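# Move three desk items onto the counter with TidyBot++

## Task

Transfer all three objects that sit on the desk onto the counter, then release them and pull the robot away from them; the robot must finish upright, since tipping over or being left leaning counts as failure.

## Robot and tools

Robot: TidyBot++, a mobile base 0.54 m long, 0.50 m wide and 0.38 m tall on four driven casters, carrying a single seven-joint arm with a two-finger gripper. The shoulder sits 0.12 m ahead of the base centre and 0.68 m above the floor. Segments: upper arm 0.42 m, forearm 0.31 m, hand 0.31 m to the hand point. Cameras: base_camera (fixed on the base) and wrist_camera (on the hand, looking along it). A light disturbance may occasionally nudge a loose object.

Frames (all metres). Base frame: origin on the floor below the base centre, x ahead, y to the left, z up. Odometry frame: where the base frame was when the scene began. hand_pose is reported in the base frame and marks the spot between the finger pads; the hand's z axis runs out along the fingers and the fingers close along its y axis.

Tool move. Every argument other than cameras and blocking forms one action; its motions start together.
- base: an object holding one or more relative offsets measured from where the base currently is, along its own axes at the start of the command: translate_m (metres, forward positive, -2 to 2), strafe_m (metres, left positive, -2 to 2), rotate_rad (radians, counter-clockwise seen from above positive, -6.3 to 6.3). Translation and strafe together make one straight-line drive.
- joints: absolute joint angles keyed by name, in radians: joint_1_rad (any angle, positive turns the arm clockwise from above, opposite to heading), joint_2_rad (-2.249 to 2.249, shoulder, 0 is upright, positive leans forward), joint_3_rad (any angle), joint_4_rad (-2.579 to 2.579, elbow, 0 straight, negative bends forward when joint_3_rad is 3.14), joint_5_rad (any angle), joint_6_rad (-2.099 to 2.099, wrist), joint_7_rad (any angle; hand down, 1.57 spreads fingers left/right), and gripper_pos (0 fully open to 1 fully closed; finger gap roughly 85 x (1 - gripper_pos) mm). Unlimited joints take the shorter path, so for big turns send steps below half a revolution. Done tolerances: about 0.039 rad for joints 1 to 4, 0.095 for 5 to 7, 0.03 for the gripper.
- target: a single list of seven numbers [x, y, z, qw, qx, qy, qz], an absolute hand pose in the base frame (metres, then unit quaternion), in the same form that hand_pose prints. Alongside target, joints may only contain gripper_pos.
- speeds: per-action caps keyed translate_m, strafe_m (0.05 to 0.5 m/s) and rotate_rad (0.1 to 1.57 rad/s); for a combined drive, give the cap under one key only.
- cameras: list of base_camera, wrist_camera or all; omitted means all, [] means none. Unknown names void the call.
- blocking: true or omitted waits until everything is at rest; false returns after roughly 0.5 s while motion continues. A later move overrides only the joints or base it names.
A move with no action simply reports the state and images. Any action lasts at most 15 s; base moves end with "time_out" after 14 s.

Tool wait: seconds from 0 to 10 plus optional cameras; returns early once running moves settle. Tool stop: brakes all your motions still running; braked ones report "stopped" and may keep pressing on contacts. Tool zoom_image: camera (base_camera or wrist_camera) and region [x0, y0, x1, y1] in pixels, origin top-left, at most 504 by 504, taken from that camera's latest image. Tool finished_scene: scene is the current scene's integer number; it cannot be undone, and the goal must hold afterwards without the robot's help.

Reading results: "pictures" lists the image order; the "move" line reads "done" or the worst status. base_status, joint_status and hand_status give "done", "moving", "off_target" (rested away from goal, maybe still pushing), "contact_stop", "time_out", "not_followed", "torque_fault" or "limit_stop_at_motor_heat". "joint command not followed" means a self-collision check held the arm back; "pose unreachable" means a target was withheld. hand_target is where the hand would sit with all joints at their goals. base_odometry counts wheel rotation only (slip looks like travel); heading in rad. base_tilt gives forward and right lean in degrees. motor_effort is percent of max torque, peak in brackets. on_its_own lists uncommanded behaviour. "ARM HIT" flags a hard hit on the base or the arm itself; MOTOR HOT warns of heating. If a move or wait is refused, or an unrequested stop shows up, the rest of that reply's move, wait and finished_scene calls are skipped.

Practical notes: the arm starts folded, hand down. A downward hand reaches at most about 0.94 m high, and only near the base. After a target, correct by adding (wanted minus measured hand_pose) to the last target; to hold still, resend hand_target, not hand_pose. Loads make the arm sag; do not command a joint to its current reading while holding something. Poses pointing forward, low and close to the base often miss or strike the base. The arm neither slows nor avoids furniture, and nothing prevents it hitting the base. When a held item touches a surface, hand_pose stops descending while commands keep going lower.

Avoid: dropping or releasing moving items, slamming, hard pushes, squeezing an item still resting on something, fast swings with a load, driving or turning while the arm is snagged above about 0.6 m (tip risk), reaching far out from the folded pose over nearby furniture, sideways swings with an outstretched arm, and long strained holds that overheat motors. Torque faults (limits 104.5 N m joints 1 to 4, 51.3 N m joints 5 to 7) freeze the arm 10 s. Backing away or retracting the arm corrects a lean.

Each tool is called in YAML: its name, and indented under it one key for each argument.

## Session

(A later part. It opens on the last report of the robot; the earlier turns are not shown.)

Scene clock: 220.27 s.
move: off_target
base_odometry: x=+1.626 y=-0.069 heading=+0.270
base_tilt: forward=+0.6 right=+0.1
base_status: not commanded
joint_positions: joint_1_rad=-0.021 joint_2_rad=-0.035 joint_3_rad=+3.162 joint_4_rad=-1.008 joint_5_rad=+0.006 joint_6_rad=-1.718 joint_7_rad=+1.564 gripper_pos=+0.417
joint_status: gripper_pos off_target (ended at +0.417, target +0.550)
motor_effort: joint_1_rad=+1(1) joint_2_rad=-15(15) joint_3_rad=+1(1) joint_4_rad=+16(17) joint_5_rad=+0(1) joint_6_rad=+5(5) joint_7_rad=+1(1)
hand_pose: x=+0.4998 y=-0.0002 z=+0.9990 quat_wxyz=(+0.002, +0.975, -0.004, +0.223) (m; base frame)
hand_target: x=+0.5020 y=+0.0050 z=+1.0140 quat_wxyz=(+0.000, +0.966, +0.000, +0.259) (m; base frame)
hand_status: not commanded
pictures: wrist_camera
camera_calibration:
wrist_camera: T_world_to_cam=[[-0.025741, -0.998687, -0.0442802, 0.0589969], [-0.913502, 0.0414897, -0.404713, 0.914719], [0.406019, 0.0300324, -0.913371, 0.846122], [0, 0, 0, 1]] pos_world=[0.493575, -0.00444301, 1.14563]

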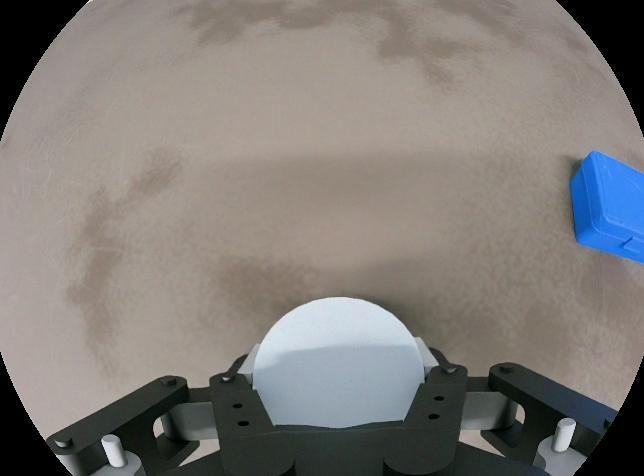

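move:
  target: [0.500, 0.005, 1.060, 0.0, 0.9659, 0.0, 0.2588]
  cameras: ["wrist_camera"]

Scene clock: 223.47 s.
move: done
base_odometry: x=+1.626 y=-0.069 heading=+0.270
base_tilt: forward=+0.6 right=+0.1
base_status: not commanded
joint_positions: joint_1_rad=-0.021 joint_2_rad=-0.003 joint_3_rad=+3.162 joint_4_rad=-0.754 joint_5_rad=+0.006 joint_6_rad=-1.799 joint_7_rad=+1.564 gripper_pos=+0.417
joint_status: not commanded
motor_effort: joint_1_rad=+1(1) joint_2_rad=-14(16) joint_3_rad=+1(1) joint_4_rad=+14(17) joint_5_rad=+0(1) joint_6_rad=+5(6) joint_7_rad=+1(1)
hand_pose: x=+0.5061 y=+0.0000 z=+1.0739 quat_wxyz=(+0.001, +0.957, -0.004, +0.292) (m; base frame)
hand_target: x=+0.5000 y=+0.0050 z=+1.0600 quat_wxyz=(+0.000, +0.966, +0.000, +0.259) (m; base frame)
hand_status: done (0.016 m and 3.9 deg from the pose sent, 0.061 m and 4.2 deg at the start)
pictures: wrist_camera
camera_calibration:
wrist_camera: T_world_to_cam=[[-0.0197164, -0.998687, -0.0472761, 0.0628071], [-0.847415, 0.0417853, -0.529285, 1.0512], [0.530566, 0.0296269, -0.847126, 0.777765], [0, 0, 0, 1]] pos_world=[0.479381, -0.00424266, 1.21822]

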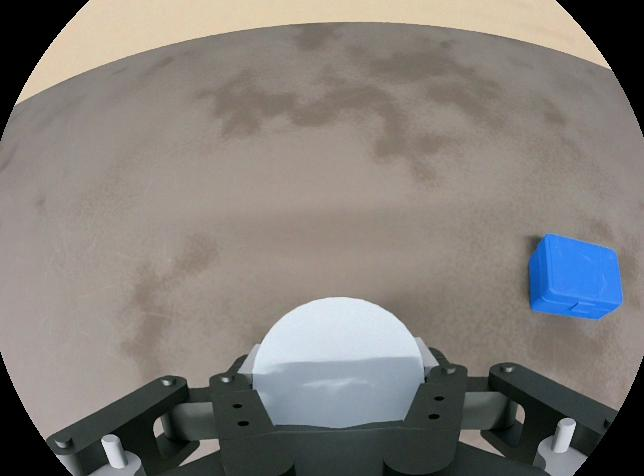

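zoom_image:
  camera: "wrist_camera"
  region: [510, 215, 644, 335]

move:
  base: {"translate_m": -0.36}
  cameras: []

Scaled by 3.761.

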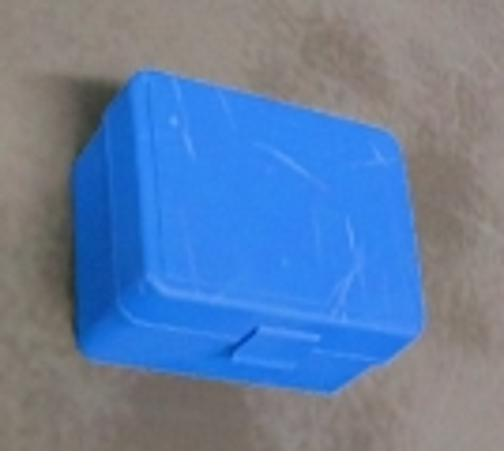

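Scene clock: 228.10 s.
move: done
base_odometry: x=+1.279 y=-0.165 heading=+0.270
base_tilt: forward=+0.6 right=+0.1
base_status: done
joint_positions: joint_1_rad=-0.022 joint_2_rad=+0.016 joint_3_rad=+3.162 joint_4_rad=-0.751 joint_5_rad=+0.006 joint_6_rad=-1.804 joint_7_rad=+1.564 gripper_pos=+0.417
joint_status: not commanded
motor_effort: joint_1_rad=+0(3) joint_2_rad=-15(21) joint_3_rad=+1(2) joint_4_rad=+15(16) joint_5_rad=+0(2) joint_6_rad=+5(6) joint_7_rad=+1(1)
hand_pose: x=+0.5122 y=+0.0003 z=+1.0670 quat_wxyz=(+0.002, +0.960, -0.004, +0.281) (m; base frame)
hand_target: x=+0.5000 y=+0.0050 z=+1.0600 quat_wxyz=(+0.000, +0.966, +0.000, +0.259) (m; base frame)
hand_status: not commanded
pictures: none
No camera images: "cameras" was empty.

move:
  base: {"translate_m": -2.0, "strafe_m": 0.38, "rotate_rad": -3.136}
  speeds: {"rotate_rad": 1.0}
  cameras: ["base_camera", "wrist_camera"]

Scene clock: 249.67 s.
move: done
base_odometry: x=-0.750 y=-0.332 heading=-2.867
base_tilt: forward=+0.6 right=+0.1
base_status: done
joint_positions: joint_1_rad=-0.024 joint_2_rad=+0.022 joint_3_rad=+3.163 joint_4_rad=-0.751 joint_5_rad=+0.006 joint_6_rad=-1.805 joint_7_rad=+1.564 gripper_pos=+0.417
joint_status: not commanded
motor_effort: joint_1_rad=+1(3) joint_2_rad=-15(19) joint_3_rad=+1(3) joint_4_rad=+15(16) joint_5_rad=+0(1) joint_6_rad=+5(6) joint_7_rad=+1(1)
hand_pose: x=+0.5146 y=+0.0005 z=+1.0644 quat_wxyz=(+0.002, +0.961, -0.003, +0.278) (m; base frame)
hand_target: x=+0.5000 y=+0.0050 z=+1.0600 quat_wxyz=(+0.000, +0.966, +0.000, +0.259) (m; base frame)
hand_status: not commanded
pictures: base_camera, wrist_camera
camera_calibration:
wrist_camera: T_world_to_cam=[[-0.0201531, -0.998728, -0.0462161, 0.0622656], [-0.861801, 0.0407869, -0.505605, 1.03546], [0.506847, 0.0296396, -0.861527, 0.792656], [0, 0, 0, 1]] pos_world=[0.491862, -0.00354087, 1.20931]

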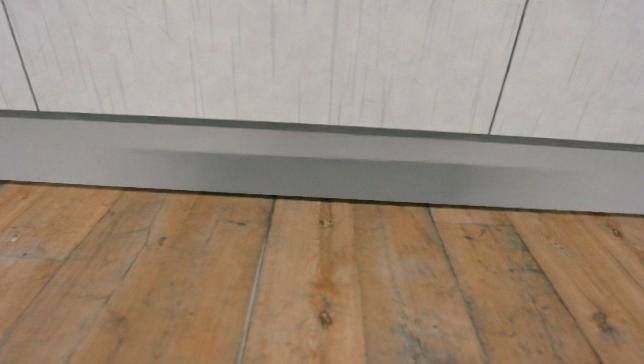

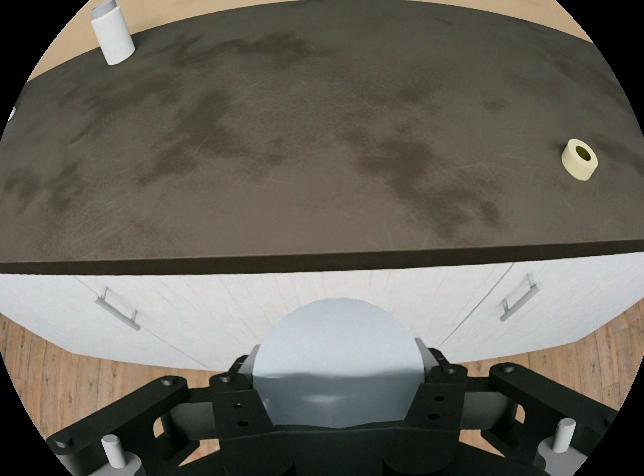

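move:
  base: {"translate_m": 0.25}
  cameras: ["base_camera"]

move:
  target: [0.525, 0.005, 0.990, 0.0, 0.9659, 0.0, 0.2588]
  cameras: ["wrist_camera"]

Scene clock: 255.50 s.
move: done
base_odometry: x=-0.991 y=-0.399 heading=-2.867
base_tilt: forward=+0.6 right=+0.1
base_status: done
joint_positions: joint_1_rad=-0.024 joint_2_rad=+0.030 joint_3_rad=+3.163 joint_4_rad=-0.750 joint_5_rad=+0.006 joint_6_rad=-1.805 joint_7_rad=+1.564 gripper_pos=+0.417
joint_status: not commanded
motor_effort: joint_1_rad=+0(1) joint_2_rad=-15(20) joint_3_rad=+1(1) joint_4_rad=+15(16) joint_5_rad=+0(1) joint_6_rad=+5(6) joint_7_rad=+1(1)
hand_pose: x=+0.5174 y=+0.0006 z=+1.0614 quat_wxyz=(+0.002, +0.962, -0.003, +0.275) (m; base frame)
hand_target: x=+0.5000 y=+0.0050 z=+1.0600 quat_wxyz=(+0.000, +0.966, +0.000, +0.259) (m; base frame)
hand_status: not commanded
pictures: base_camera

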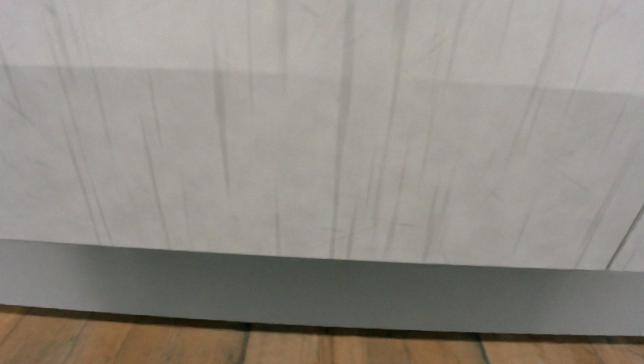

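Scene clock: 256.97 s.
move: off_target
base_odometry: x=-0.991 y=-0.399 heading=-2.867
base_tilt: forward=+0.6 right=+0.1
base_status: not commanded
joint_positions: joint_1_rad=-0.024 joint_2_rad=-0.012 joint_3_rad=+3.163 joint_4_rad=-1.082 joint_5_rad=+0.006 joint_6_rad=-1.631 joint_7_rad=+1.564 gripper_pos=+0.417
joint_status: not commanded
motor_effort: joint_1_rad=+1(1) joint_2_rad=-16(18) joint_3_rad=+1(1) joint_4_rad=+17(18) joint_5_rad=-1(1) joint_6_rad=+4(6) joint_7_rad=+1(1)
hand_pose: x=+0.5228 y=+0.0003 z=+0.9721 quat_wxyz=(+0.002, +0.976, -0.003, +0.219) (m; base frame)
hand_target: x=+0.5250 y=+0.0050 z=+0.9900 quat_wxyz=(+0.000, +0.966, +0.000, +0.259) (m; base frame)
hand_status: off_target (0.019 m and 4.7 deg from the pose sent, 0.072 m and 1.9 deg at the start)
pictures: wrist_camera
camera_calibration:
wrist_camera: T_world_to_cam=[[-0.0247519, -0.998758, -0.0432346, 0.0573545], [-0.91729, 0.0398845, -0.396218, 0.918575], [0.39745, 0.0298515, -0.917138, 0.820263], [0, 0, 0, 1]] pos_world=[0.518006, -0.00383969, 1.11873]

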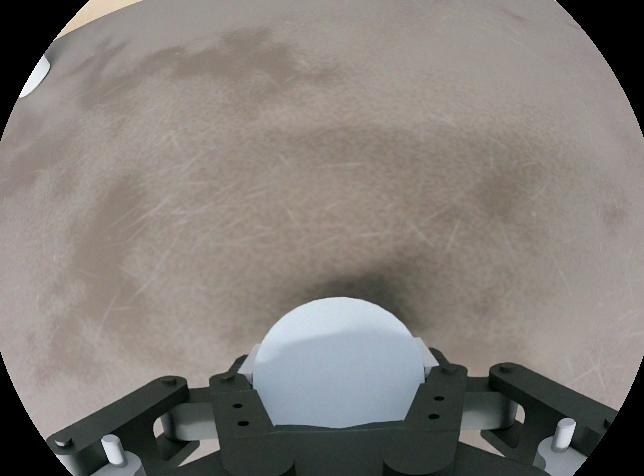

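move:
  target: [0.525, 0.005, 0.981, 0.0, 0.9659, 0.0, 0.2588]
  cameras: []

move:
  target: [0.525, 0.005, 0.975, 0.0, 0.9659, 0.0, 0.2588]
  cameras: []

move:
  target: [0.525, 0.005, 0.969, 0.0, 0.9659, 0.0, 0.2588]
  cameras: ["wrist_camera"]

Scene clock: 260.33 s.
move: done
base_odometry: x=-0.991 y=-0.399 heading=-2.867
base_tilt: forward=+0.6 right=+0.0
base_status: not commanded
joint_positions: joint_1_rad=-0.024 joint_2_rad=-0.025 joint_3_rad=+3.163 joint_4_rad=-1.127 joint_5_rad=+0.006 joint_6_rad=-1.596 joint_7_rad=+1.564 gripper_pos=+0.417
joint_status: not commanded
motor_effort: joint_1_rad=+1(1) joint_2_rad=-16(17) joint_3_rad=+0(1) joint_4_rad=+18(18) joint_5_rad=+0(1) joint_6_rad=+5(5) joint_7_rad=+1(1)
hand_pose: x=+0.5227 y=+0.0002 z=+0.9632 quat_wxyz=(+0.002, +0.976, -0.003, +0.220) (m; base frame)
hand_target: x=+0.5250 y=+0.0050 z=+0.9810 quat_wxyz=(+0.000, +0.966, +0.000, +0.259) (m; base frame)
hand_status: done (0.019 m and 4.6 deg from the pose sent, 0.010 m and 4.7 deg at the start)
pictures: none
No camera images: "cameras" was empty.

Scene clock: 260.97 s.
move: done
base_odometry: x=-0.991 y=-0.399 heading=-2.867
base_tilt: forward=+0.6 right=+0.1
base_status: not commanded
joint_positions: joint_1_rad=-0.024 joint_2_rad=-0.035 joint_3_rad=+3.163 joint_4_rad=-1.153 joint_5_rad=+0.006 joint_6_rad=-1.573 joint_7_rad=+1.564 gripper_pos=+0.417
joint_status: not commanded
motor_effort: joint_1_rad=+1(1) joint_2_rad=-16(16) joint_3_rad=+1(1) joint_4_rad=+16(18) joint_5_rad=+0(1) joint_6_rad=+4(5) joint_7_rad=+1(1)
hand_pose: x=+0.5229 y=+0.0002 z=+0.9595 quat_wxyz=(+0.002, +0.975, -0.003, +0.223) (m; base frame)
hand_target: x=+0.5250 y=+0.0050 z=+0.9750 quat_wxyz=(+0.000, +0.966, +0.000, +0.259) (m; base frame)
hand_status: done (0.016 m and 4.2 deg from the pose sent, 0.013 m and 4.6 deg at the start)
pictures: none
No camera images: "cameras" was empty.

Scene clock: 261.60 s.
move: done
base_odometry: x=-0.991 y=-0.399 heading=-2.867
base_tilt: forward=+0.6 right=+0.1
base_status: not commanded
joint_positions: joint_1_rad=-0.024 joint_2_rad=-0.049 joint_3_rad=+3.163 joint_4_rad=-1.174 joint_5_rad=+0.006 joint_6_rad=-1.549 joint_7_rad=+1.564 gripper_pos=+0.417
joint_status: not commanded
motor_effort: joint_1_rad=+1(1) joint_2_rad=-14(16) joint_3_rad=+0(1) joint_4_rad=+16(18) joint_5_rad=-1(1) joint_6_rad=+4(5) joint_7_rad=+1(1)
hand_pose: x=+0.5224 y=+0.0001 z=+0.9599 quat_wxyz=(+0.001, +0.973, -0.003, +0.232) (m; base frame)
hand_target: x=+0.5250 y=+0.0050 z=+0.9690 quat_wxyz=(+0.000, +0.966, +0.000, +0.259) (m; base frame)
hand_status: done (0.011 m and 3.2 deg from the pose sent, 0.011 m and 4.2 deg at the start)
pictures: wrist_camera
camera_calibration:
wrist_camera: T_world_to_cam=[[-0.0230503, -0.998738, -0.0446173, 0.0570679], [-0.906478, 0.0397011, -0.420383, 0.930944], [0.421624, 0.0307546, -0.906249, 0.78615], [0, 0, 0, 1]] pos_world=[0.513735, -0.00414132, 1.10635]

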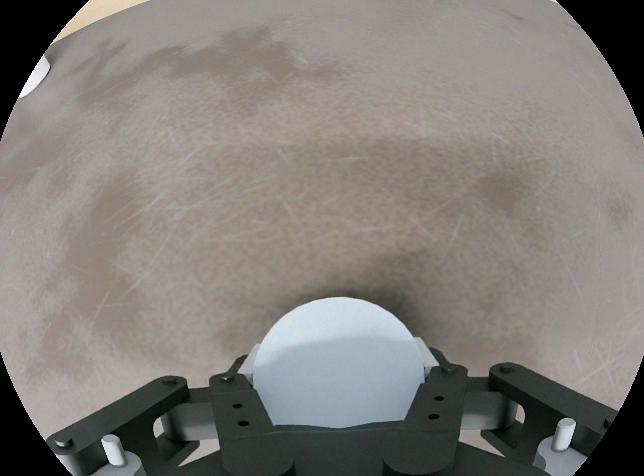

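move:
  joints: {"gripper_pos": 0.3}
  cameras: []

move:
  joints: {"gripper_pos": 0.0}
  cameras: []

move:
  target: [0.512, 0.005, 1.065, 0.0, 0.9659, 0.0, 0.2588]
  cameras: ["wrist_camera"]

Scene clock: 266.53 s.
move: done
base_odometry: x=-0.991 y=-0.399 heading=-2.867
base_tilt: forward=+0.6 right=+0.1
base_status: not commanded
joint_positions: joint_1_rad=-0.024 joint_2_rad=-0.049 joint_3_rad=+3.163 joint_4_rad=-1.179 joint_5_rad=+0.006 joint_6_rad=-1.549 joint_7_rad=+1.564 gripper_pos=+0.300
joint_status: all done
motor_effort: joint_1_rad=+1(1) joint_2_rad=-15(16) joint_3_rad=+1(1) joint_4_rad=+16(18) joint_5_rad=+0(1) joint_6_rad=+5(5) joint_7_rad=+1(1)
hand_pose: x=+0.5217 y=+0.0001 z=+0.9579 quat_wxyz=(+0.001, +0.973, -0.003, +0.229) (m; base frame)
hand_target: x=+0.5250 y=+0.0050 z=+0.9690 quat_wxyz=(+0.000, +0.966, +0.000, +0.259) (m; base frame)
hand_status: not commanded
pictures: none
No camera images: "cameras" was empty.

Scene clock: 267.23 s.
move: done
base_odometry: x=-0.991 y=-0.399 heading=-2.867
base_tilt: forward=+0.6 right=+0.1
base_status: not commanded
joint_positions: joint_1_rad=-0.024 joint_2_rad=-0.049 joint_3_rad=+3.163 joint_4_rad=-1.179 joint_5_rad=+0.006 joint_6_rad=-1.549 joint_7_rad=+1.564 gripper_pos=+0.000
joint_status: all done
motor_effort: joint_1_rad=+0(1) joint_2_rad=-15(15) joint_3_rad=+1(1) joint_4_rad=+17(18) joint_5_rad=+0(1) joint_6_rad=+5(5) joint_7_rad=+1(1)
hand_pose: x=+0.5217 y=+0.0001 z=+0.9579 quat_wxyz=(+0.001, +0.973, -0.003, +0.229) (m; base frame)
hand_target: x=+0.5250 y=+0.0050 z=+0.9690 quat_wxyz=(+0.000, +0.966, +0.000, +0.259) (m; base frame)
hand_status: not commanded
pictures: none
No camera images: "cameras" was empty.

Scene clock: 268.97 s.
move: done
base_odometry: x=-0.991 y=-0.399 heading=-2.867
base_tilt: forward=+0.6 right=+0.1
base_status: not commanded
joint_positions: joint_1_rad=-0.024 joint_2_rad=+0.038 joint_3_rad=+3.164 joint_4_rad=-0.685 joint_5_rad=+0.006 joint_6_rad=-1.820 joint_7_rad=+1.564 gripper_pos=+0.000
joint_status: not commanded
motor_effort: joint_1_rad=+0(1) joint_2_rad=-15(16) joint_3_rad=+1(1) joint_4_rad=+14(19) joint_5_rad=+0(1) joint_6_rad=+6(6) joint_7_rad=+1(1)
hand_pose: x=+0.5185 y=+0.0007 z=+1.0809 quat_wxyz=(+0.002, +0.956, -0.004, +0.295) (m; base frame)
hand_target: x=+0.5120 y=+0.0050 z=+1.0650 quat_wxyz=(+0.000, +0.966, +0.000, +0.259) (m; base frame)
hand_status: done (0.018 m and 4.3 deg from the pose sent, 0.108 m and 3.5 deg at the start)
pictures: wrist_camera
camera_calibration:
wrist_camera: T_world_to_cam=[[-0.0186842, -0.998737, -0.0466343, 0.0628598], [-0.843627, 0.040781, -0.535379, 1.06993], [0.536604, 0.0293389, -0.843324, 0.769899], [0, 0, 0, 1]] pos_world=[0.490663, -0.0034402, 1.22502]

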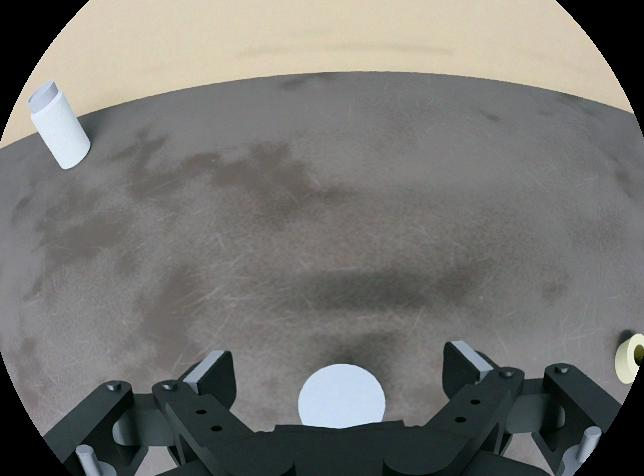

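move:
  base: {"translate_m": -2.0, "strafe_m": 0.603, "rotate_rad": 3.137}
  speeds: {"rotate_rad": 1.2}
  cameras: ["base_camera", "wrist_camera"]

Scene clock: 281.97 s.
move: done
base_odometry: x=+1.097 y=-0.438 heading=+0.270
base_tilt: forward=+0.6 right=+0.1
base_status: done
joint_positions: joint_1_rad=-0.026 joint_2_rad=+0.063 joint_3_rad=+3.171 joint_4_rad=-0.682 joint_5_rad=+0.006 joint_6_rad=-1.827 joint_7_rad=+1.564 gripper_pos=+0.000
joint_status: not commanded
motor_effort: joint_1_rad=+0(2) joint_2_rad=-16(20) joint_3_rad=+1(2) joint_4_rad=+14(16) joint_5_rad=+0(2) joint_6_rad=+5(6) joint_7_rad=+1(1)
hand_pose: x=+0.5268 y=-0.0008 z=+1.0707 quat_wxyz=(+0.003, +0.960, -0.006, +0.281) (m; base frame)
hand_target: x=+0.5120 y=+0.0050 z=+1.0650 quat_wxyz=(+0.000, +0.966, +0.000, +0.259) (m; base frame)
hand_status: not commanded
pictures: base_camera, wrist_camera
camera_calibration:
wrist_camera: T_world_to_cam=[[-0.0246496, -0.99868, -0.045062, 0.0625422], [-0.858554, 0.0442396, -0.510811, 1.05307], [0.512131, 0.0260969, -0.858511, 0.785986], [0, 0, 0, 1]] pos_world=[0.503128, -0.00463937, 1.21551]

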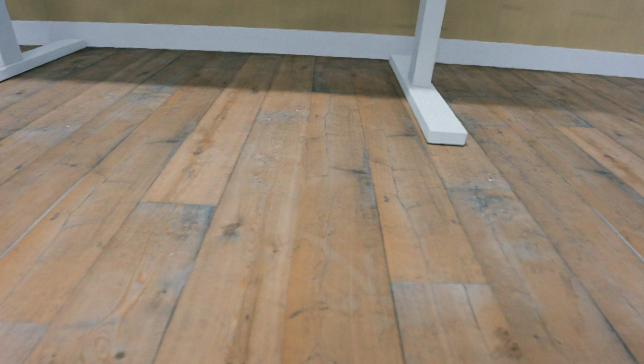

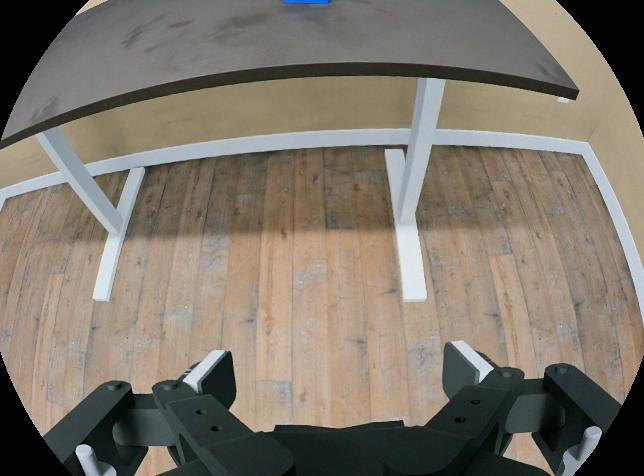

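move:
  base: {"translate_m": 0.63}
  joints: {"joint_1_rad": 0.0, "joint_2_rad": 0.055, "joint_3_rad": 3.14, "joint_4_rad": -0.56, "joint_5_rad": 0.04, "joint_6_rad": -2.03, "joint_7_rad": -0.28}
  cameras: ["wrist_camera"]

Scene clock: 292.23 s.
move: done
base_odometry: x=+1.705 y=-0.270 heading=+0.270
base_tilt: forward=+0.6 right=+0.1
base_status: done
joint_positions: joint_1_rad=-0.024 joint_2_rad=+0.063 joint_3_rad=+3.154 joint_4_rad=-0.570 joint_5_rad=+0.006 joint_6_rad=-1.973 joint_7_rad=-0.229 gripper_pos=+0.000
joint_status: all done
motor_effort: joint_1_rad=+1(2) joint_2_rad=-14(20) joint_3_rad=+1(2) joint_4_rad=+12(14) joint_5_rad=-1(2) joint_6_rad=+5(6) joint_7_rad=+1(2)
hand_pose: x=+0.4906 y=+0.0044 z=+1.0877 quat_wxyz=(-0.207, +0.602, -0.753, +0.166) (m; base frame)
hand_target: x=+0.4716 y=-0.0093 z=+1.0851 quat_wxyz=(-0.187, +0.573, -0.782, +0.160) (m; base frame)
hand_status: not commanded
pictures: wrist_camera
camera_calibration:
wrist_camera: T_world_to_cam=[[-0.813682, 0.254198, -0.522786, 0.968802], [0.200491, 0.966859, 0.158072, -0.220703], [0.545642, 0.0238064, -0.83768, 0.779853], [0, 0, 0, 1]] pos_world=[0.407026, -0.0514449, 1.19463]

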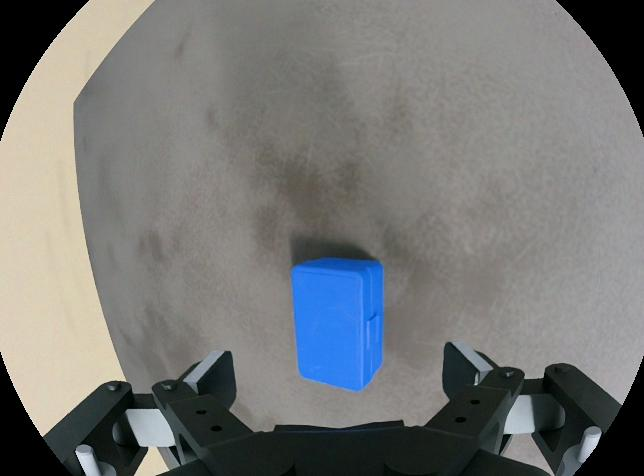

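zoom_image:
  camera: "wrist_camera"
  region: [260, 230, 420, 410]

Scaled by 2.800.

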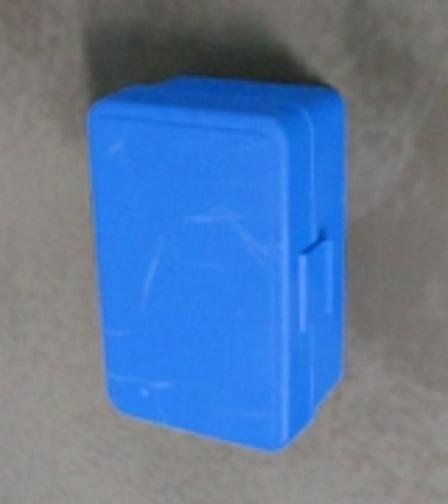

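move:
  joints: {"joint_1_rad": 0.0, "joint_2_rad": 0.205, "joint_3_rad": 3.14, "joint_4_rad": -0.59, "joint_5_rad": 0.04, "joint_6_rad": -1.98, "joint_7_rad": -0.29}
  cameras: ["wrist_camera"]

Scene clock: 311.20 s.
move: done
base_odometry: x=+1.705 y=-0.270 heading=+0.270
base_tilt: forward=+0.7 right=+0.1
base_status: not commanded
joint_positions: joint_1_rad=-0.024 joint_2_rad=+0.209 joint_3_rad=+3.154 joint_4_rad=-0.581 joint_5_rad=+0.006 joint_6_rad=-1.973 joint_7_rad=-0.237 gripper_pos=+0.000
joint_status: all done
motor_effort: joint_1_rad=+1(1) joint_2_rad=-20(25) joint_3_rad=+1(2) joint_4_rad=+13(15) joint_5_rad=+0(1) joint_6_rad=+4(6) joint_7_rad=+1(2)
hand_pose: x=+0.5448 y=+0.0057 z=+1.0255 quat_wxyz=(-0.146, +0.611, -0.769, +0.119) (m; base frame)
hand_target: x=+0.5405 y=-0.0095 z=+1.0234 quat_wxyz=(-0.136, +0.579, -0.794, +0.122) (m; base frame)
hand_status: not commanded
pictures: wrist_camera
camera_calibration:
wrist_camera: T_world_to_cam=[[-0.883874, 0.259799, -0.388937, 0.880983], [0.229262, 0.965449, 0.123886, -0.203589], [0.407684, 0.0203307, -0.912897, 0.850461], [0, 0, 0, 1]] pos_world=[0.478634, -0.049614, 1.14425]

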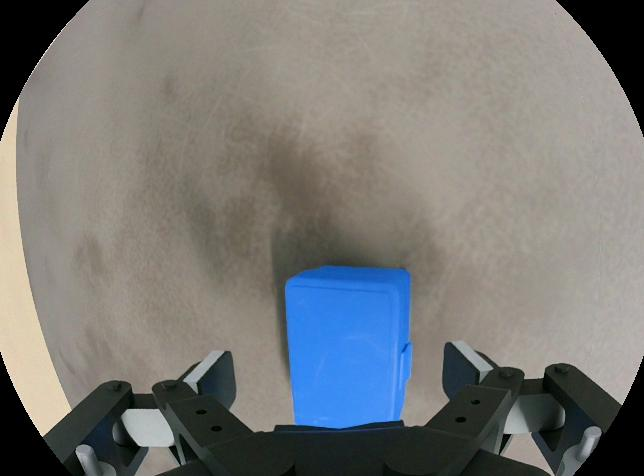

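move:
  joints: {"joint_1_rad": 0.0, "joint_2_rad": 0.257, "joint_3_rad": 3.14, "joint_4_rad": -0.642, "joint_5_rad": 0.04, "joint_6_rad": -1.98, "joint_7_rad": -0.29}
  cameras: ["wrist_camera"]

Scene clock: 319.60 s.
move: done
base_odometry: x=+1.705 y=-0.270 heading=+0.270
base_tilt: forward=+0.7 right=+0.1
base_status: not commanded
joint_positions: joint_1_rad=-0.024 joint_2_rad=+0.252 joint_3_rad=+3.154 joint_4_rad=-0.628 joint_5_rad=+0.006 joint_6_rad=-1.973 joint_7_rad=-0.237 gripper_pos=+0.000
joint_status: all done
motor_effort: joint_1_rad=+0(1) joint_2_rad=-23(25) joint_3_rad=+1(1) joint_4_rad=+15(15) joint_5_rad=+0(1) joint_6_rad=+3(4) joint_7_rad=+1(2)
hand_pose: x=+0.5549 y=+0.0060 z=+0.9914 quat_wxyz=(-0.111, +0.616, -0.775, +0.092) (m; base frame)
hand_target: x=+0.5527 y=-0.0095 z=+0.9839 quat_wxyz=(-0.095, +0.585, -0.800, +0.092) (m; base frame)
hand_status: not commanded
pictures: wrist_camera
camera_calibration:
wrist_camera: T_world_to_cam=[[-0.914947, 0.259556, -0.309036, 0.814656], [0.239655, 0.965546, 0.101417, -0.185467], [0.324712, 0.0187293, -0.945627, 0.893788], [0, 0, 0, 1]] pos_world=[0.499592, -0.0491114, 1.11576]

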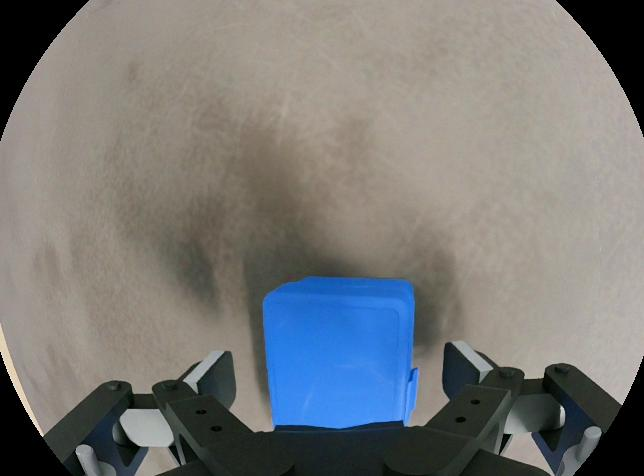

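move:
  joints: {"joint_1_rad": 0.0, "joint_2_rad": 0.257, "joint_3_rad": 3.14, "joint_4_rad": -0.657, "joint_5_rad": 0.04, "joint_6_rad": -1.98, "joint_7_rad": -0.29}
  cameras: []

move:
  joints: {"gripper_pos": 0.38}
  cameras: ["wrist_camera"]

Scene clock: 323.43 s.
move: done
base_odometry: x=+1.705 y=-0.270 heading=+0.270
base_tilt: forward=+0.6 right=+0.1
base_status: not commanded
joint_positions: joint_1_rad=-0.024 joint_2_rad=+0.252 joint_3_rad=+3.154 joint_4_rad=-0.643 joint_5_rad=+0.006 joint_6_rad=-1.973 joint_7_rad=-0.237 gripper_pos=+0.000
joint_status: all done
motor_effort: joint_1_rad=+1(2) joint_2_rad=-23(24) joint_3_rad=+1(1) joint_4_rad=+14(16) joint_5_rad=-1(1) joint_6_rad=+3(3) joint_7_rad=+1(1)
hand_pose: x=+0.5534 y=+0.0059 z=+0.9864 quat_wxyz=(-0.106, +0.616, -0.775, +0.087) (m; base frame)
hand_target: x=+0.5511 y=-0.0095 z=+0.9791 quat_wxyz=(-0.089, +0.585, -0.801, +0.087) (m; base frame)
hand_status: not commanded
pictures: none
No camera images: "cameras" was empty.

Scene clock: 324.17 s.
move: done
base_odometry: x=+1.705 y=-0.270 heading=+0.270
base_tilt: forward=+0.6 right=+0.1
base_status: not commanded
joint_positions: joint_1_rad=-0.024 joint_2_rad=+0.251 joint_3_rad=+3.153 joint_4_rad=-0.640 joint_5_rad=+0.006 joint_6_rad=-1.973 joint_7_rad=-0.238 gripper_pos=+0.369
joint_status: all done
motor_effort: joint_1_rad=+1(1) joint_2_rad=-20(23) joint_3_rad=+0(1) joint_4_rad=+12(15) joint_5_rad=+0(1) joint_6_rad=+3(3) joint_7_rad=+1(1)
hand_pose: x=+0.5536 y=+0.0059 z=+0.9874 quat_wxyz=(-0.107, +0.616, -0.775, +0.088) (m; base frame)
hand_target: x=+0.5511 y=-0.0095 z=+0.9791 quat_wxyz=(-0.089, +0.585, -0.801, +0.087) (m; base frame)
hand_status: not commanded
pictures: wrist_camera
camera_calibration:
wrist_camera: T_world_to_cam=[[-0.918564, 0.259929, -0.297788, 0.803155], [0.241297, 0.96545, 0.0983987, -0.182552], [0.313076, 0.01853, -0.949547, 0.900725], [0, 0, 0, 1]] pos_world=[0.499802, -0.0492094, 1.11241]

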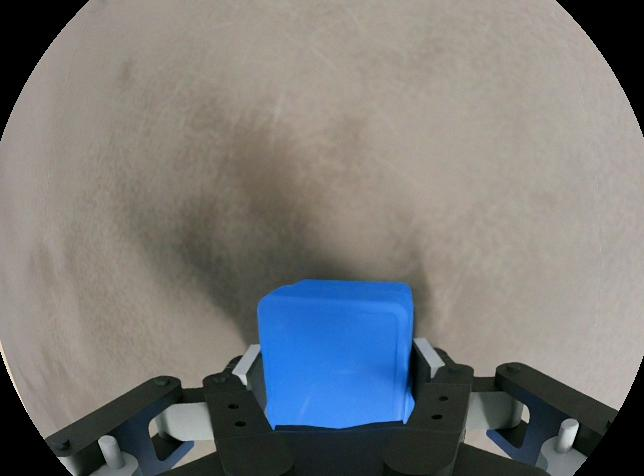

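move:
  joints: {"gripper_pos": 0.55}
  cameras: ["wrist_camera"]

Scene clock: 326.57 s.
move: off_target
base_odometry: x=+1.705 y=-0.270 heading=+0.270
base_tilt: forward=+0.6 right=+0.1
base_status: not commanded
joint_positions: joint_1_rad=-0.024 joint_2_rad=+0.251 joint_3_rad=+3.153 joint_4_rad=-0.639 joint_5_rad=+0.006 joint_6_rad=-1.973 joint_7_rad=-0.238 gripper_pos=+0.394
joint_status: gripper_pos off_target (ended at +0.394, target +0.550)
motor_effort: joint_1_rad=+0(1) joint_2_rad=-20(20) joint_3_rad=+0(1) joint_4_rad=+11(12) joint_5_rad=+0(0) joint_6_rad=+1(3) joint_7_rad=+1(1)
hand_pose: x=+0.5535 y=+0.0059 z=+0.9879 quat_wxyz=(-0.107, +0.616, -0.775, +0.088) (m; base frame)
hand_target: x=+0.5511 y=-0.0095 z=+0.9791 quat_wxyz=(-0.089, +0.585, -0.801, +0.087) (m; base frame)
hand_status: not commanded
pictures: wrist_camera
camera_calibration:
wrist_camera: T_world_to_cam=[[-0.91814, 0.259997, -0.299034, 0.804265], [0.241193, 0.96543, 0.0988488, -0.182992], [0.314396, 0.0186321, -0.949109, 0.90002], [0, 0, 0, 1]] pos_world=[0.499601, -0.0492094, 1.11281]

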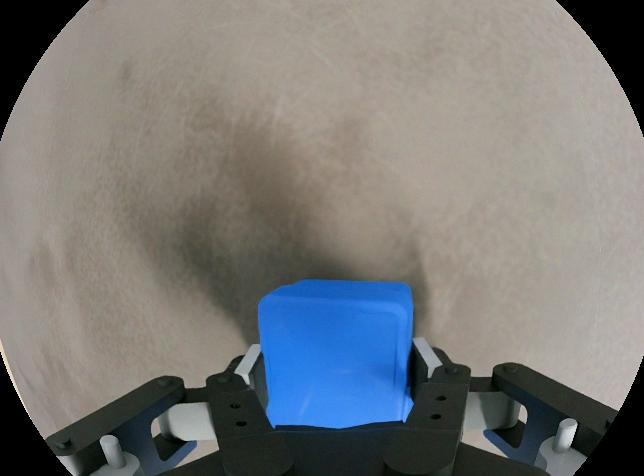

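move:
  joints: {"joint_1_rad": 0.0, "joint_2_rad": 0.24, "joint_3_rad": 3.14, "joint_4_rad": -0.57, "joint_5_rad": 0.04, "joint_6_rad": -1.98, "joint_7_rad": -0.29}
  cameras: ["wrist_camera"]

Scene clock: 330.67 s.
move: done
base_odometry: x=+1.705 y=-0.270 heading=+0.270
base_tilt: forward=+0.6 right=+0.1
base_status: not commanded
joint_positions: joint_1_rad=-0.024 joint_2_rad=+0.252 joint_3_rad=+3.153 joint_4_rad=-0.578 joint_5_rad=+0.006 joint_6_rad=-1.973 joint_7_rad=-0.238 gripper_pos=+0.394
joint_status: all done
motor_effort: joint_1_rad=+0(1) joint_2_rad=-23(26) joint_3_rad=+0(1) joint_4_rad=+14(16) joint_5_rad=-1(1) joint_6_rad=+4(4) joint_7_rad=+1(2)
hand_pose: x=+0.5595 y=+0.0060 z=+1.0078 quat_wxyz=(-0.131, +0.613, -0.772, +0.107) (m; base frame)
hand_target: x=+0.5538 y=-0.0095 z=+1.0152 quat_wxyz=(-0.130, +0.580, -0.796, +0.118) (m; base frame)
hand_status: not commanded
pictures: wrist_camera
camera_calibration:
wrist_camera: T_world_to_cam=[[-0.898544, 0.260048, -0.353543, 0.859618], [0.234611, 0.965402, 0.113826, -0.197998], [0.370912, 0.0193328, -0.928467, 0.864635], [0, 0, 0, 1]] pos_world=[0.498155, -0.0491107, 1.12923]

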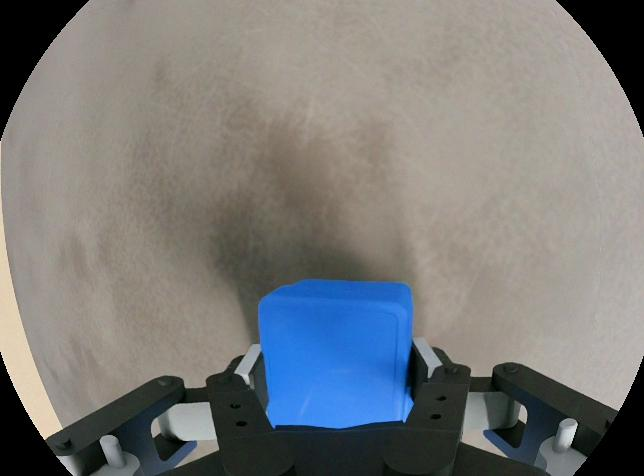

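move:
  joints: {"joint_1_rad": 0.0, "joint_2_rad": 0.20, "joint_3_rad": 3.14, "joint_4_rad": -0.49, "joint_5_rad": 0.04, "joint_6_rad": -1.98, "joint_7_rad": -0.29}
  cameras: ["wrist_camera"]

move:
  base: {"translate_m": -0.4}
  cameras: ["wrist_camera"]

Scene clock: 333.57 s.
move: done
base_odometry: x=+1.705 y=-0.270 heading=+0.270
base_tilt: forward=+0.6 right=+0.1
base_status: not commanded
joint_positions: joint_1_rad=-0.024 joint_2_rad=+0.231 joint_3_rad=+3.153 joint_4_rad=-0.499 joint_5_rad=+0.006 joint_6_rad=-1.973 joint_7_rad=-0.238 gripper_pos=+0.394
joint_status: all done
motor_effort: joint_1_rad=+1(1) joint_2_rad=-22(25) joint_3_rad=+1(2) joint_4_rad=+13(16) joint_5_rad=+0(1) joint_6_rad=+4(5) joint_7_rad=+1(2)
hand_pose: x=+0.5572 y=+0.0060 z=+1.0441 quat_wxyz=(-0.170, +0.607, -0.764, +0.137) (m; base frame)
hand_target: x=+0.5439 y=-0.0095 z=+1.0594 quat_wxyz=(-0.178, +0.572, -0.786, +0.152) (m; base frame)
hand_status: not commanded
pictures: wrist_camera
camera_calibration:
wrist_camera: T_world_to_cam=[[-0.858515, 0.260441, -0.441726, 0.940133], [0.221659, 0.965265, 0.138315, -0.21983], [0.462406, 0.0208332, -0.886424, 0.80434], [0, 0, 0, 1]] pos_world=[0.483914, -0.0494125, 1.15867]

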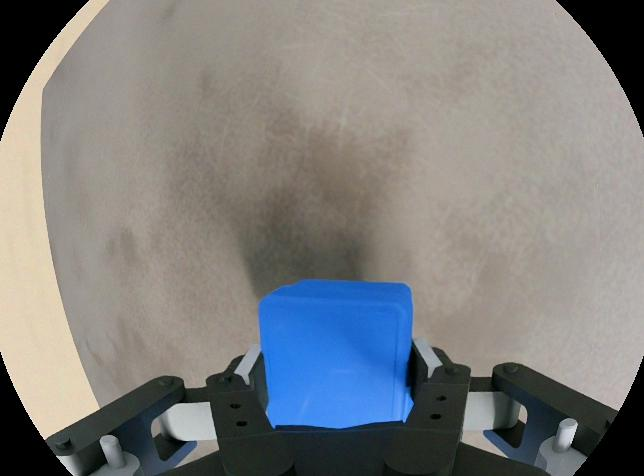

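Scene clock: 335.80 s.
move: done
base_odometry: x=+1.319 y=-0.377 heading=+0.270
base_tilt: forward=+0.6 right=+0.1
base_status: done
joint_positions: joint_1_rad=-0.019 joint_2_rad=+0.214 joint_3_rad=+3.150 joint_4_rad=-0.496 joint_5_rad=+0.007 joint_6_rad=-1.973 joint_7_rad=-0.238 gripper_pos=+0.394
joint_status: not commanded
motor_effort: joint_1_rad=+0(5) joint_2_rad=-21(27) joint_3_rad=+0(2) joint_4_rad=+13(15) joint_5_rad=+0(2) joint_6_rad=+4(5) joint_7_rad=+1(1)
hand_pose: x=+0.5514 y=+0.0047 z=+1.0519 quat_wxyz=(-0.177, +0.605, -0.763, +0.142) (m; base frame)
hand_target: x=+0.5439 y=-0.0095 z=+1.0594 quat_wxyz=(-0.178, +0.572, -0.786, +0.152) (m; base frame)
hand_status: not commanded
pictures: wrist_camera
camera_calibration:
wrist_camera: T_world_to_cam=[[-0.849709, 0.262518, -0.457253, 0.950382], [0.22118, 0.964715, 0.142846, -0.222969], [0.478618, 0.0202422, -0.87779, 0.795946], [0, 0, 0, 1]] pos_world=[0.47591, -0.0505026, 1.16509]

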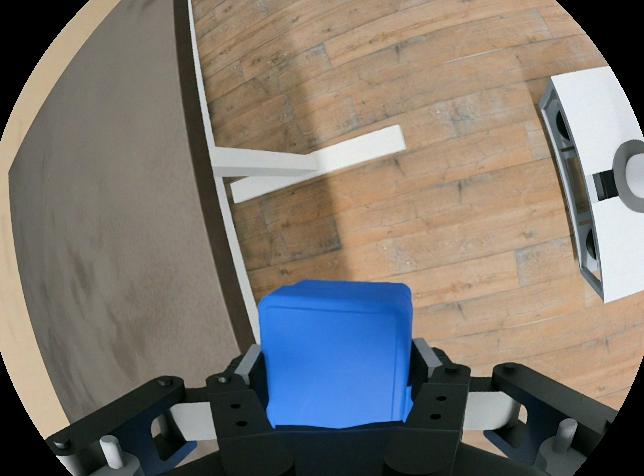

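move:
  base: {"translate_m": -2.0, "strafe_m": 0.295, "rotate_rad": -3.137}
  speeds: {"rotate_rad": 1.0}
  cameras: ["base_camera", "wrist_camera"]

Scene clock: 356.80 s.
move: done
base_odometry: x=-0.687 y=-0.626 heading=-2.868
base_tilt: forward=+0.6 right=+0.1
base_status: done
joint_positions: joint_1_rad=-0.013 joint_2_rad=+0.216 joint_3_rad=+3.147 joint_4_rad=-0.496 joint_5_rad=+0.007 joint_6_rad=-1.973 joint_7_rad=-0.238 gripper_pos=+0.394
joint_status: not commanded
motor_effort: joint_1_rad=+0(3) joint_2_rad=-21(25) joint_3_rad=+1(2) joint_4_rad=+13(15) joint_5_rad=+0(1) joint_6_rad=+4(5) joint_7_rad=+1(1)
hand_pose: x=+0.5518 y=+0.0030 z=+1.0514 quat_wxyz=(-0.176, +0.604, -0.764, +0.142) (m; base frame)
hand_target: x=+0.5439 y=-0.0095 z=+1.0594 quat_wxyz=(-0.178, +0.572, -0.786, +0.152) (m; base frame)
hand_status: not commanded
pictures: base_camera, wrist_camera
camera_calibration:
wrist_camera: T_world_to_cam=[[-0.84931, 0.265767, -0.456114, 0.949561], [0.22469, 0.963847, 0.143225, -0.223616], [0.477688, 0.019158, -0.878321, 0.796358], [0, 0, 0, 1]] pos_world=[0.476306, -0.0520867, 1.16459]

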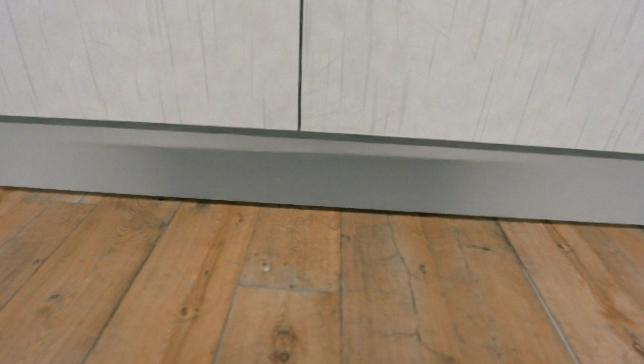

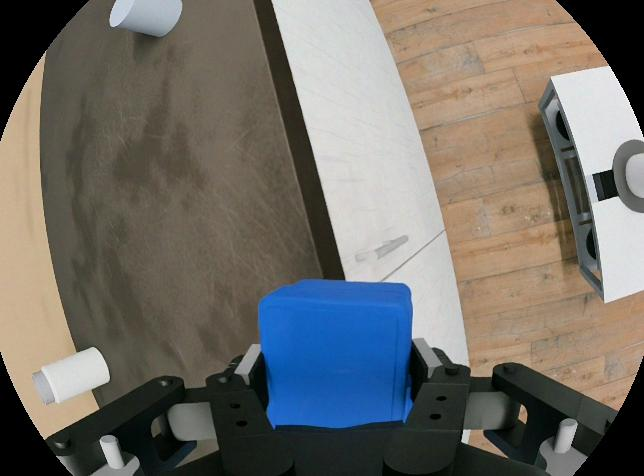

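move:
  base: {"translate_m": 0.235}
  cameras: []

move:
  target: [0.553, 0.004, 0.986, -0.1397, 0.6090, -0.7729, 0.1101]
  cameras: ["wrist_camera"]

Scene clock: 364.13 s.
move: done
base_odometry: x=-0.914 y=-0.690 heading=-2.868
base_tilt: forward=+0.6 right=+0.1
base_status: done
joint_positions: joint_1_rad=-0.013 joint_2_rad=+0.219 joint_3_rad=+3.147 joint_4_rad=-0.496 joint_5_rad=+0.007 joint_6_rad=-1.973 joint_7_rad=-0.238 gripper_pos=+0.394
joint_status: not commanded
motor_effort: joint_1_rad=+1(1) joint_2_rad=-22(26) joint_3_rad=+0(1) joint_4_rad=+13(15) joint_5_rad=+0(1) joint_6_rad=+5(5) joint_7_rad=+1(1)
hand_pose: x=+0.5532 y=+0.0030 z=+1.0499 quat_wxyz=(-0.175, +0.604, -0.765, +0.141) (m; base frame)
hand_target: x=+0.5439 y=-0.0095 z=+1.0594 quat_wxyz=(-0.178, +0.572, -0.786, +0.152) (m; base frame)
hand_status: not commanded
pictures: none
No camera images: "cameras" was empty.

Scene clock: 365.80 s.
move: off_target
base_odometry: x=-0.914 y=-0.690 heading=-2.868
base_tilt: forward=+0.6 right=+0.1
base_status: not commanded
joint_positions: joint_1_rad=-0.124 joint_2_rad=+0.201 joint_3_rad=+3.329 joint_4_rad=-0.789 joint_5_rad=-0.002 joint_6_rad=-1.883 joint_7_rad=-0.238 gripper_pos=+0.394
joint_status: not commanded
motor_effort: joint_1_rad=+0(1) joint_2_rad=-23(24) joint_3_rad=+1(2) joint_4_rad=+15(17) joint_5_rad=+0(1) joint_6_rad=+3(5) joint_7_rad=+1(1)
hand_pose: x=+0.5495 y=-0.0133 z=+0.9673 quat_wxyz=(-0.093, +0.591, -0.795, +0.101) (m; base frame)
hand_target: x=+0.5530 y=+0.0040 z=+0.9860 quat_wxyz=(-0.140, +0.609, -0.773, +0.110) (m; base frame)
hand_status: off_target (0.026 m and 6.4 deg from the pose sent, 0.064 m and 5.5 deg at the start)
pictures: wrist_camera
camera_calibration:
wrist_camera: T_world_to_cam=[[-0.900711, 0.313645, -0.300576, 0.792011], [0.307079, 0.949094, 0.0701639, -0.170173], [0.307281, -0.0291031, -0.951174, 0.887392], [0, 0, 0, 1]] pos_world=[0.49295, -0.0610747, 1.09406]

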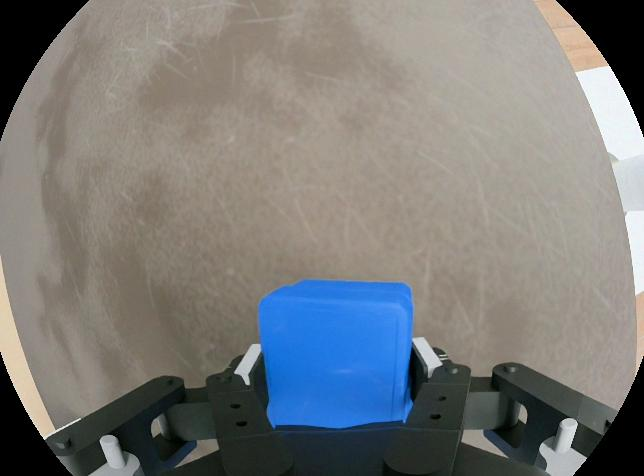

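move:
  joints: {"joint_1_rad": 0.0, "joint_2_rad": 0.175, "joint_3_rad": 3.14, "joint_4_rad": -0.80, "joint_5_rad": 0.04, "joint_6_rad": -1.82, "joint_7_rad": -0.29}
  cameras: ["wrist_camera"]

Scene clock: 372.97 s.
move: done
base_odometry: x=-0.914 y=-0.690 heading=-2.868
base_tilt: forward=+0.6 right=+0.1
base_status: not commanded
joint_positions: joint_1_rad=-0.024 joint_2_rad=+0.201 joint_3_rad=+3.153 joint_4_rad=-0.789 joint_5_rad=+0.000 joint_6_rad=-1.878 joint_7_rad=-0.244 gripper_pos=+0.394
joint_status: all done
motor_effort: joint_1_rad=+0(2) joint_2_rad=-23(24) joint_3_rad=+1(2) joint_4_rad=+16(16) joint_5_rad=+0(1) joint_6_rad=+3(3) joint_7_rad=+1(2)
hand_pose: x=+0.5500 y=+0.0076 z=+0.9670 quat_wxyz=(-0.108, +0.615, -0.777, +0.084) (m; base frame)
hand_target: x=+0.5581 y=-0.0101 z=+0.9800 quat_wxyz=(-0.128, +0.583, -0.794, +0.117) (m; base frame)
hand_status: not commanded
pictures: wrist_camera
camera_calibration:
wrist_camera: T_world_to_cam=[[-0.919028, 0.263981, -0.29275, 0.788562], [0.24356, 0.964203, 0.104842, -0.188785], [0.309946, 0.0250509, -0.950424, 0.88495], [0, 0, 0, 1]] pos_world=[0.496403, -0.0483073, 1.09172]

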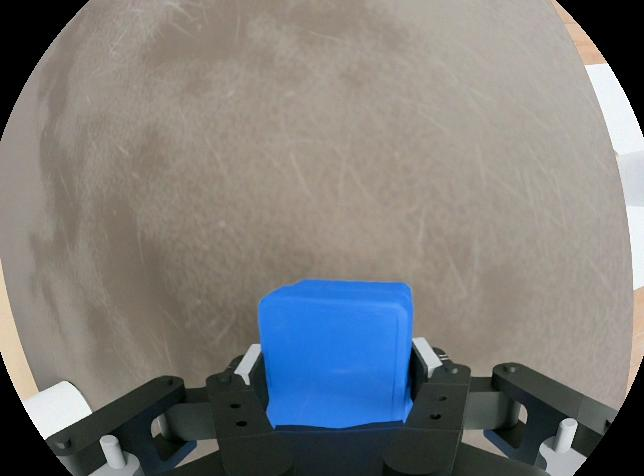

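move:
  joints: {"joint_1_rad": 0.0, "joint_2_rad": 0.170, "joint_3_rad": 3.14, "joint_4_rad": -0.845, "joint_5_rad": 0.04, "joint_6_rad": -1.78, "joint_7_rad": -0.29}
  cameras: []

move:
  joints: {"joint_1_rad": 0.0, "joint_2_rad": 0.170, "joint_3_rad": 3.14, "joint_4_rad": -0.857, "joint_5_rad": 0.04, "joint_6_rad": -1.77, "joint_7_rad": -0.29}
  cameras: ["wrist_camera"]

Scene clock: 379.37 s.
move: done
base_odometry: x=-0.914 y=-0.690 heading=-2.868
base_tilt: forward=+0.6 right=+0.1
base_status: not commanded
joint_positions: joint_1_rad=-0.024 joint_2_rad=+0.200 joint_3_rad=+3.153 joint_4_rad=-0.834 joint_5_rad=+0.000 joint_6_rad=-1.835 joint_7_rad=-0.244 gripper_pos=+0.394
joint_status: all done
motor_effort: joint_1_rad=+1(1) joint_2_rad=-23(25) joint_3_rad=+0(2) joint_4_rad=+16(17) joint_5_rad=+0(2) joint_6_rad=+3(3) joint_7_rad=+1(2)
hand_pose: x=+0.5565 y=+0.0077 z=+0.9550 quat_wxyz=(-0.107, +0.615, -0.777, +0.084) (m; base frame)
hand_target: x=+0.5628 y=-0.0102 z=+0.9698 quat_wxyz=(-0.127, +0.583, -0.794, +0.118) (m; base frame)
hand_status: not commanded
pictures: none
No camera images: "cameras" was empty.

Scene clock: 379.90 s.
move: done
base_odometry: x=-0.914 y=-0.690 heading=-2.868
base_tilt: forward=+0.6 right=+0.1
base_status: not commanded
joint_positions: joint_1_rad=-0.024 joint_2_rad=+0.200 joint_3_rad=+3.153 joint_4_rad=-0.844 joint_5_rad=+0.000 joint_6_rad=-1.825 joint_7_rad=-0.244 gripper_pos=+0.394
joint_status: all done
motor_effort: joint_1_rad=+0(1) joint_2_rad=-23(24) joint_3_rad=+1(1) joint_4_rad=+16(17) joint_5_rad=+0(1) joint_6_rad=+3(3) joint_7_rad=+1(2)
hand_pose: x=+0.5581 y=+0.0077 z=+0.9523 quat_wxyz=(-0.107, +0.615, -0.777, +0.084) (m; base frame)
hand_target: x=+0.5642 y=-0.0102 z=+0.9663 quat_wxyz=(-0.126, +0.583, -0.794, +0.117) (m; base frame)
hand_status: not commanded
pictures: wrist_camera
camera_calibration:
wrist_camera: T_world_to_cam=[[-0.919647, 0.263942, -0.290834, 0.790324], [0.243741, 0.964213, 0.104324, -0.188954], [0.307961, 0.0250528, -0.951069, 0.870142], [0, 0, 0, 1]] pos_world=[0.504905, -0.0482075, 1.07713]

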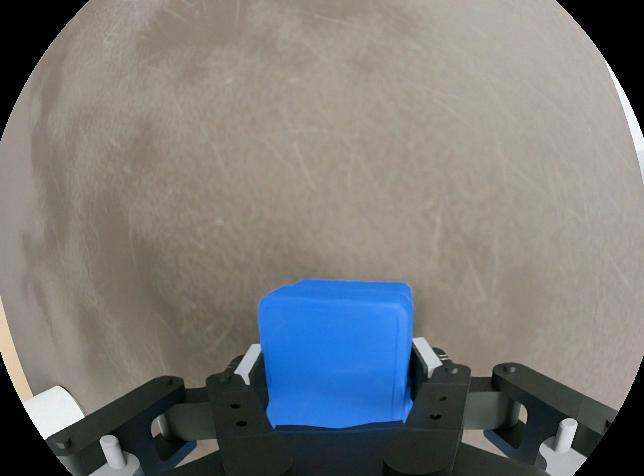

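move:
  joints: {"joint_1_rad": 0.0, "joint_2_rad": 0.170, "joint_3_rad": 3.14, "joint_4_rad": -0.869, "joint_5_rad": 0.04, "joint_6_rad": -1.76, "joint_7_rad": -0.29}
  cameras: []

move:
  joints: {"joint_1_rad": 0.0, "joint_2_rad": 0.170, "joint_3_rad": 3.14, "joint_4_rad": -0.882, "joint_5_rad": 0.04, "joint_6_rad": -1.75, "joint_7_rad": -0.29}
  cameras: ["wrist_camera"]

Scene clock: 383.20 s.
move: done
base_odometry: x=-0.914 y=-0.690 heading=-2.868
base_tilt: forward=+0.6 right=+0.1
base_status: not commanded
joint_positions: joint_1_rad=-0.024 joint_2_rad=+0.200 joint_3_rad=+3.153 joint_4_rad=-0.856 joint_5_rad=+0.000 joint_6_rad=-1.815 joint_7_rad=-0.244 gripper_pos=+0.394
joint_status: all done
motor_effort: joint_1_rad=+1(1) joint_2_rad=-23(24) joint_3_rad=+0(1) joint_4_rad=+16(17) joint_5_rad=-1(2) joint_6_rad=+3(4) joint_7_rad=+1(1)
hand_pose: x=+0.5595 y=+0.0077 z=+0.9489 quat_wxyz=(-0.106, +0.615, -0.777, +0.083) (m; base frame)
hand_target: x=+0.5656 y=-0.0102 z=+0.9629 quat_wxyz=(-0.126, +0.584, -0.794, +0.117) (m; base frame)
hand_status: not commanded
pictures: none
No camera images: "cameras" was empty.

Scene clock: 383.73 s.
move: done
base_odometry: x=-0.914 y=-0.690 heading=-2.868
base_tilt: forward=+0.6 right=+0.1
base_status: not commanded
joint_positions: joint_1_rad=-0.024 joint_2_rad=+0.198 joint_3_rad=+3.153 joint_4_rad=-0.863 joint_5_rad=+0.000 joint_6_rad=-1.804 joint_7_rad=-0.244 gripper_pos=+0.394
joint_status: all done
motor_effort: joint_1_rad=+1(1) joint_2_rad=-22(23) joint_3_rad=+1(1) joint_4_rad=+15(17) joint_5_rad=+0(1) joint_6_rad=+3(3) joint_7_rad=+1(2)
hand_pose: x=+0.5613 y=+0.0077 z=+0.9486 quat_wxyz=(-0.109, +0.615, -0.776, +0.085) (m; base frame)
hand_target: x=+0.5667 y=-0.0103 z=+0.9591 quat_wxyz=(-0.124, +0.584, -0.794, +0.116) (m; base frame)
hand_status: not commanded
pictures: wrist_camera
camera_calibration:
wrist_camera: T_world_to_cam=[[-0.91799, 0.26395, -0.296016, 0.796198], [0.243091, 0.964206, 0.105896, -0.190511], [0.313372, 0.0252529, -0.949295, 0.861], [0, 0, 0, 1]] pos_world=[0.5074, -0.0482079, 1.0732]

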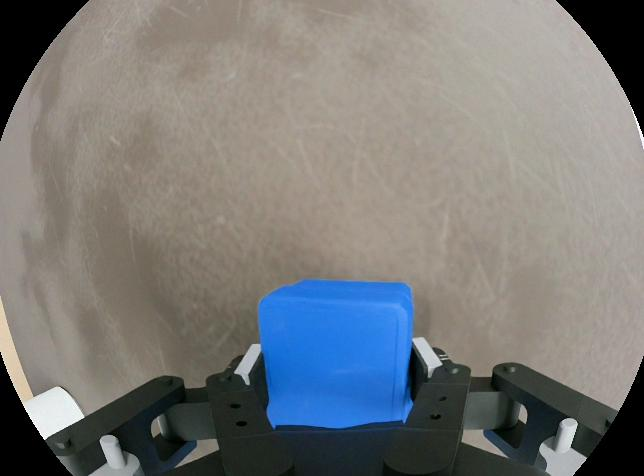

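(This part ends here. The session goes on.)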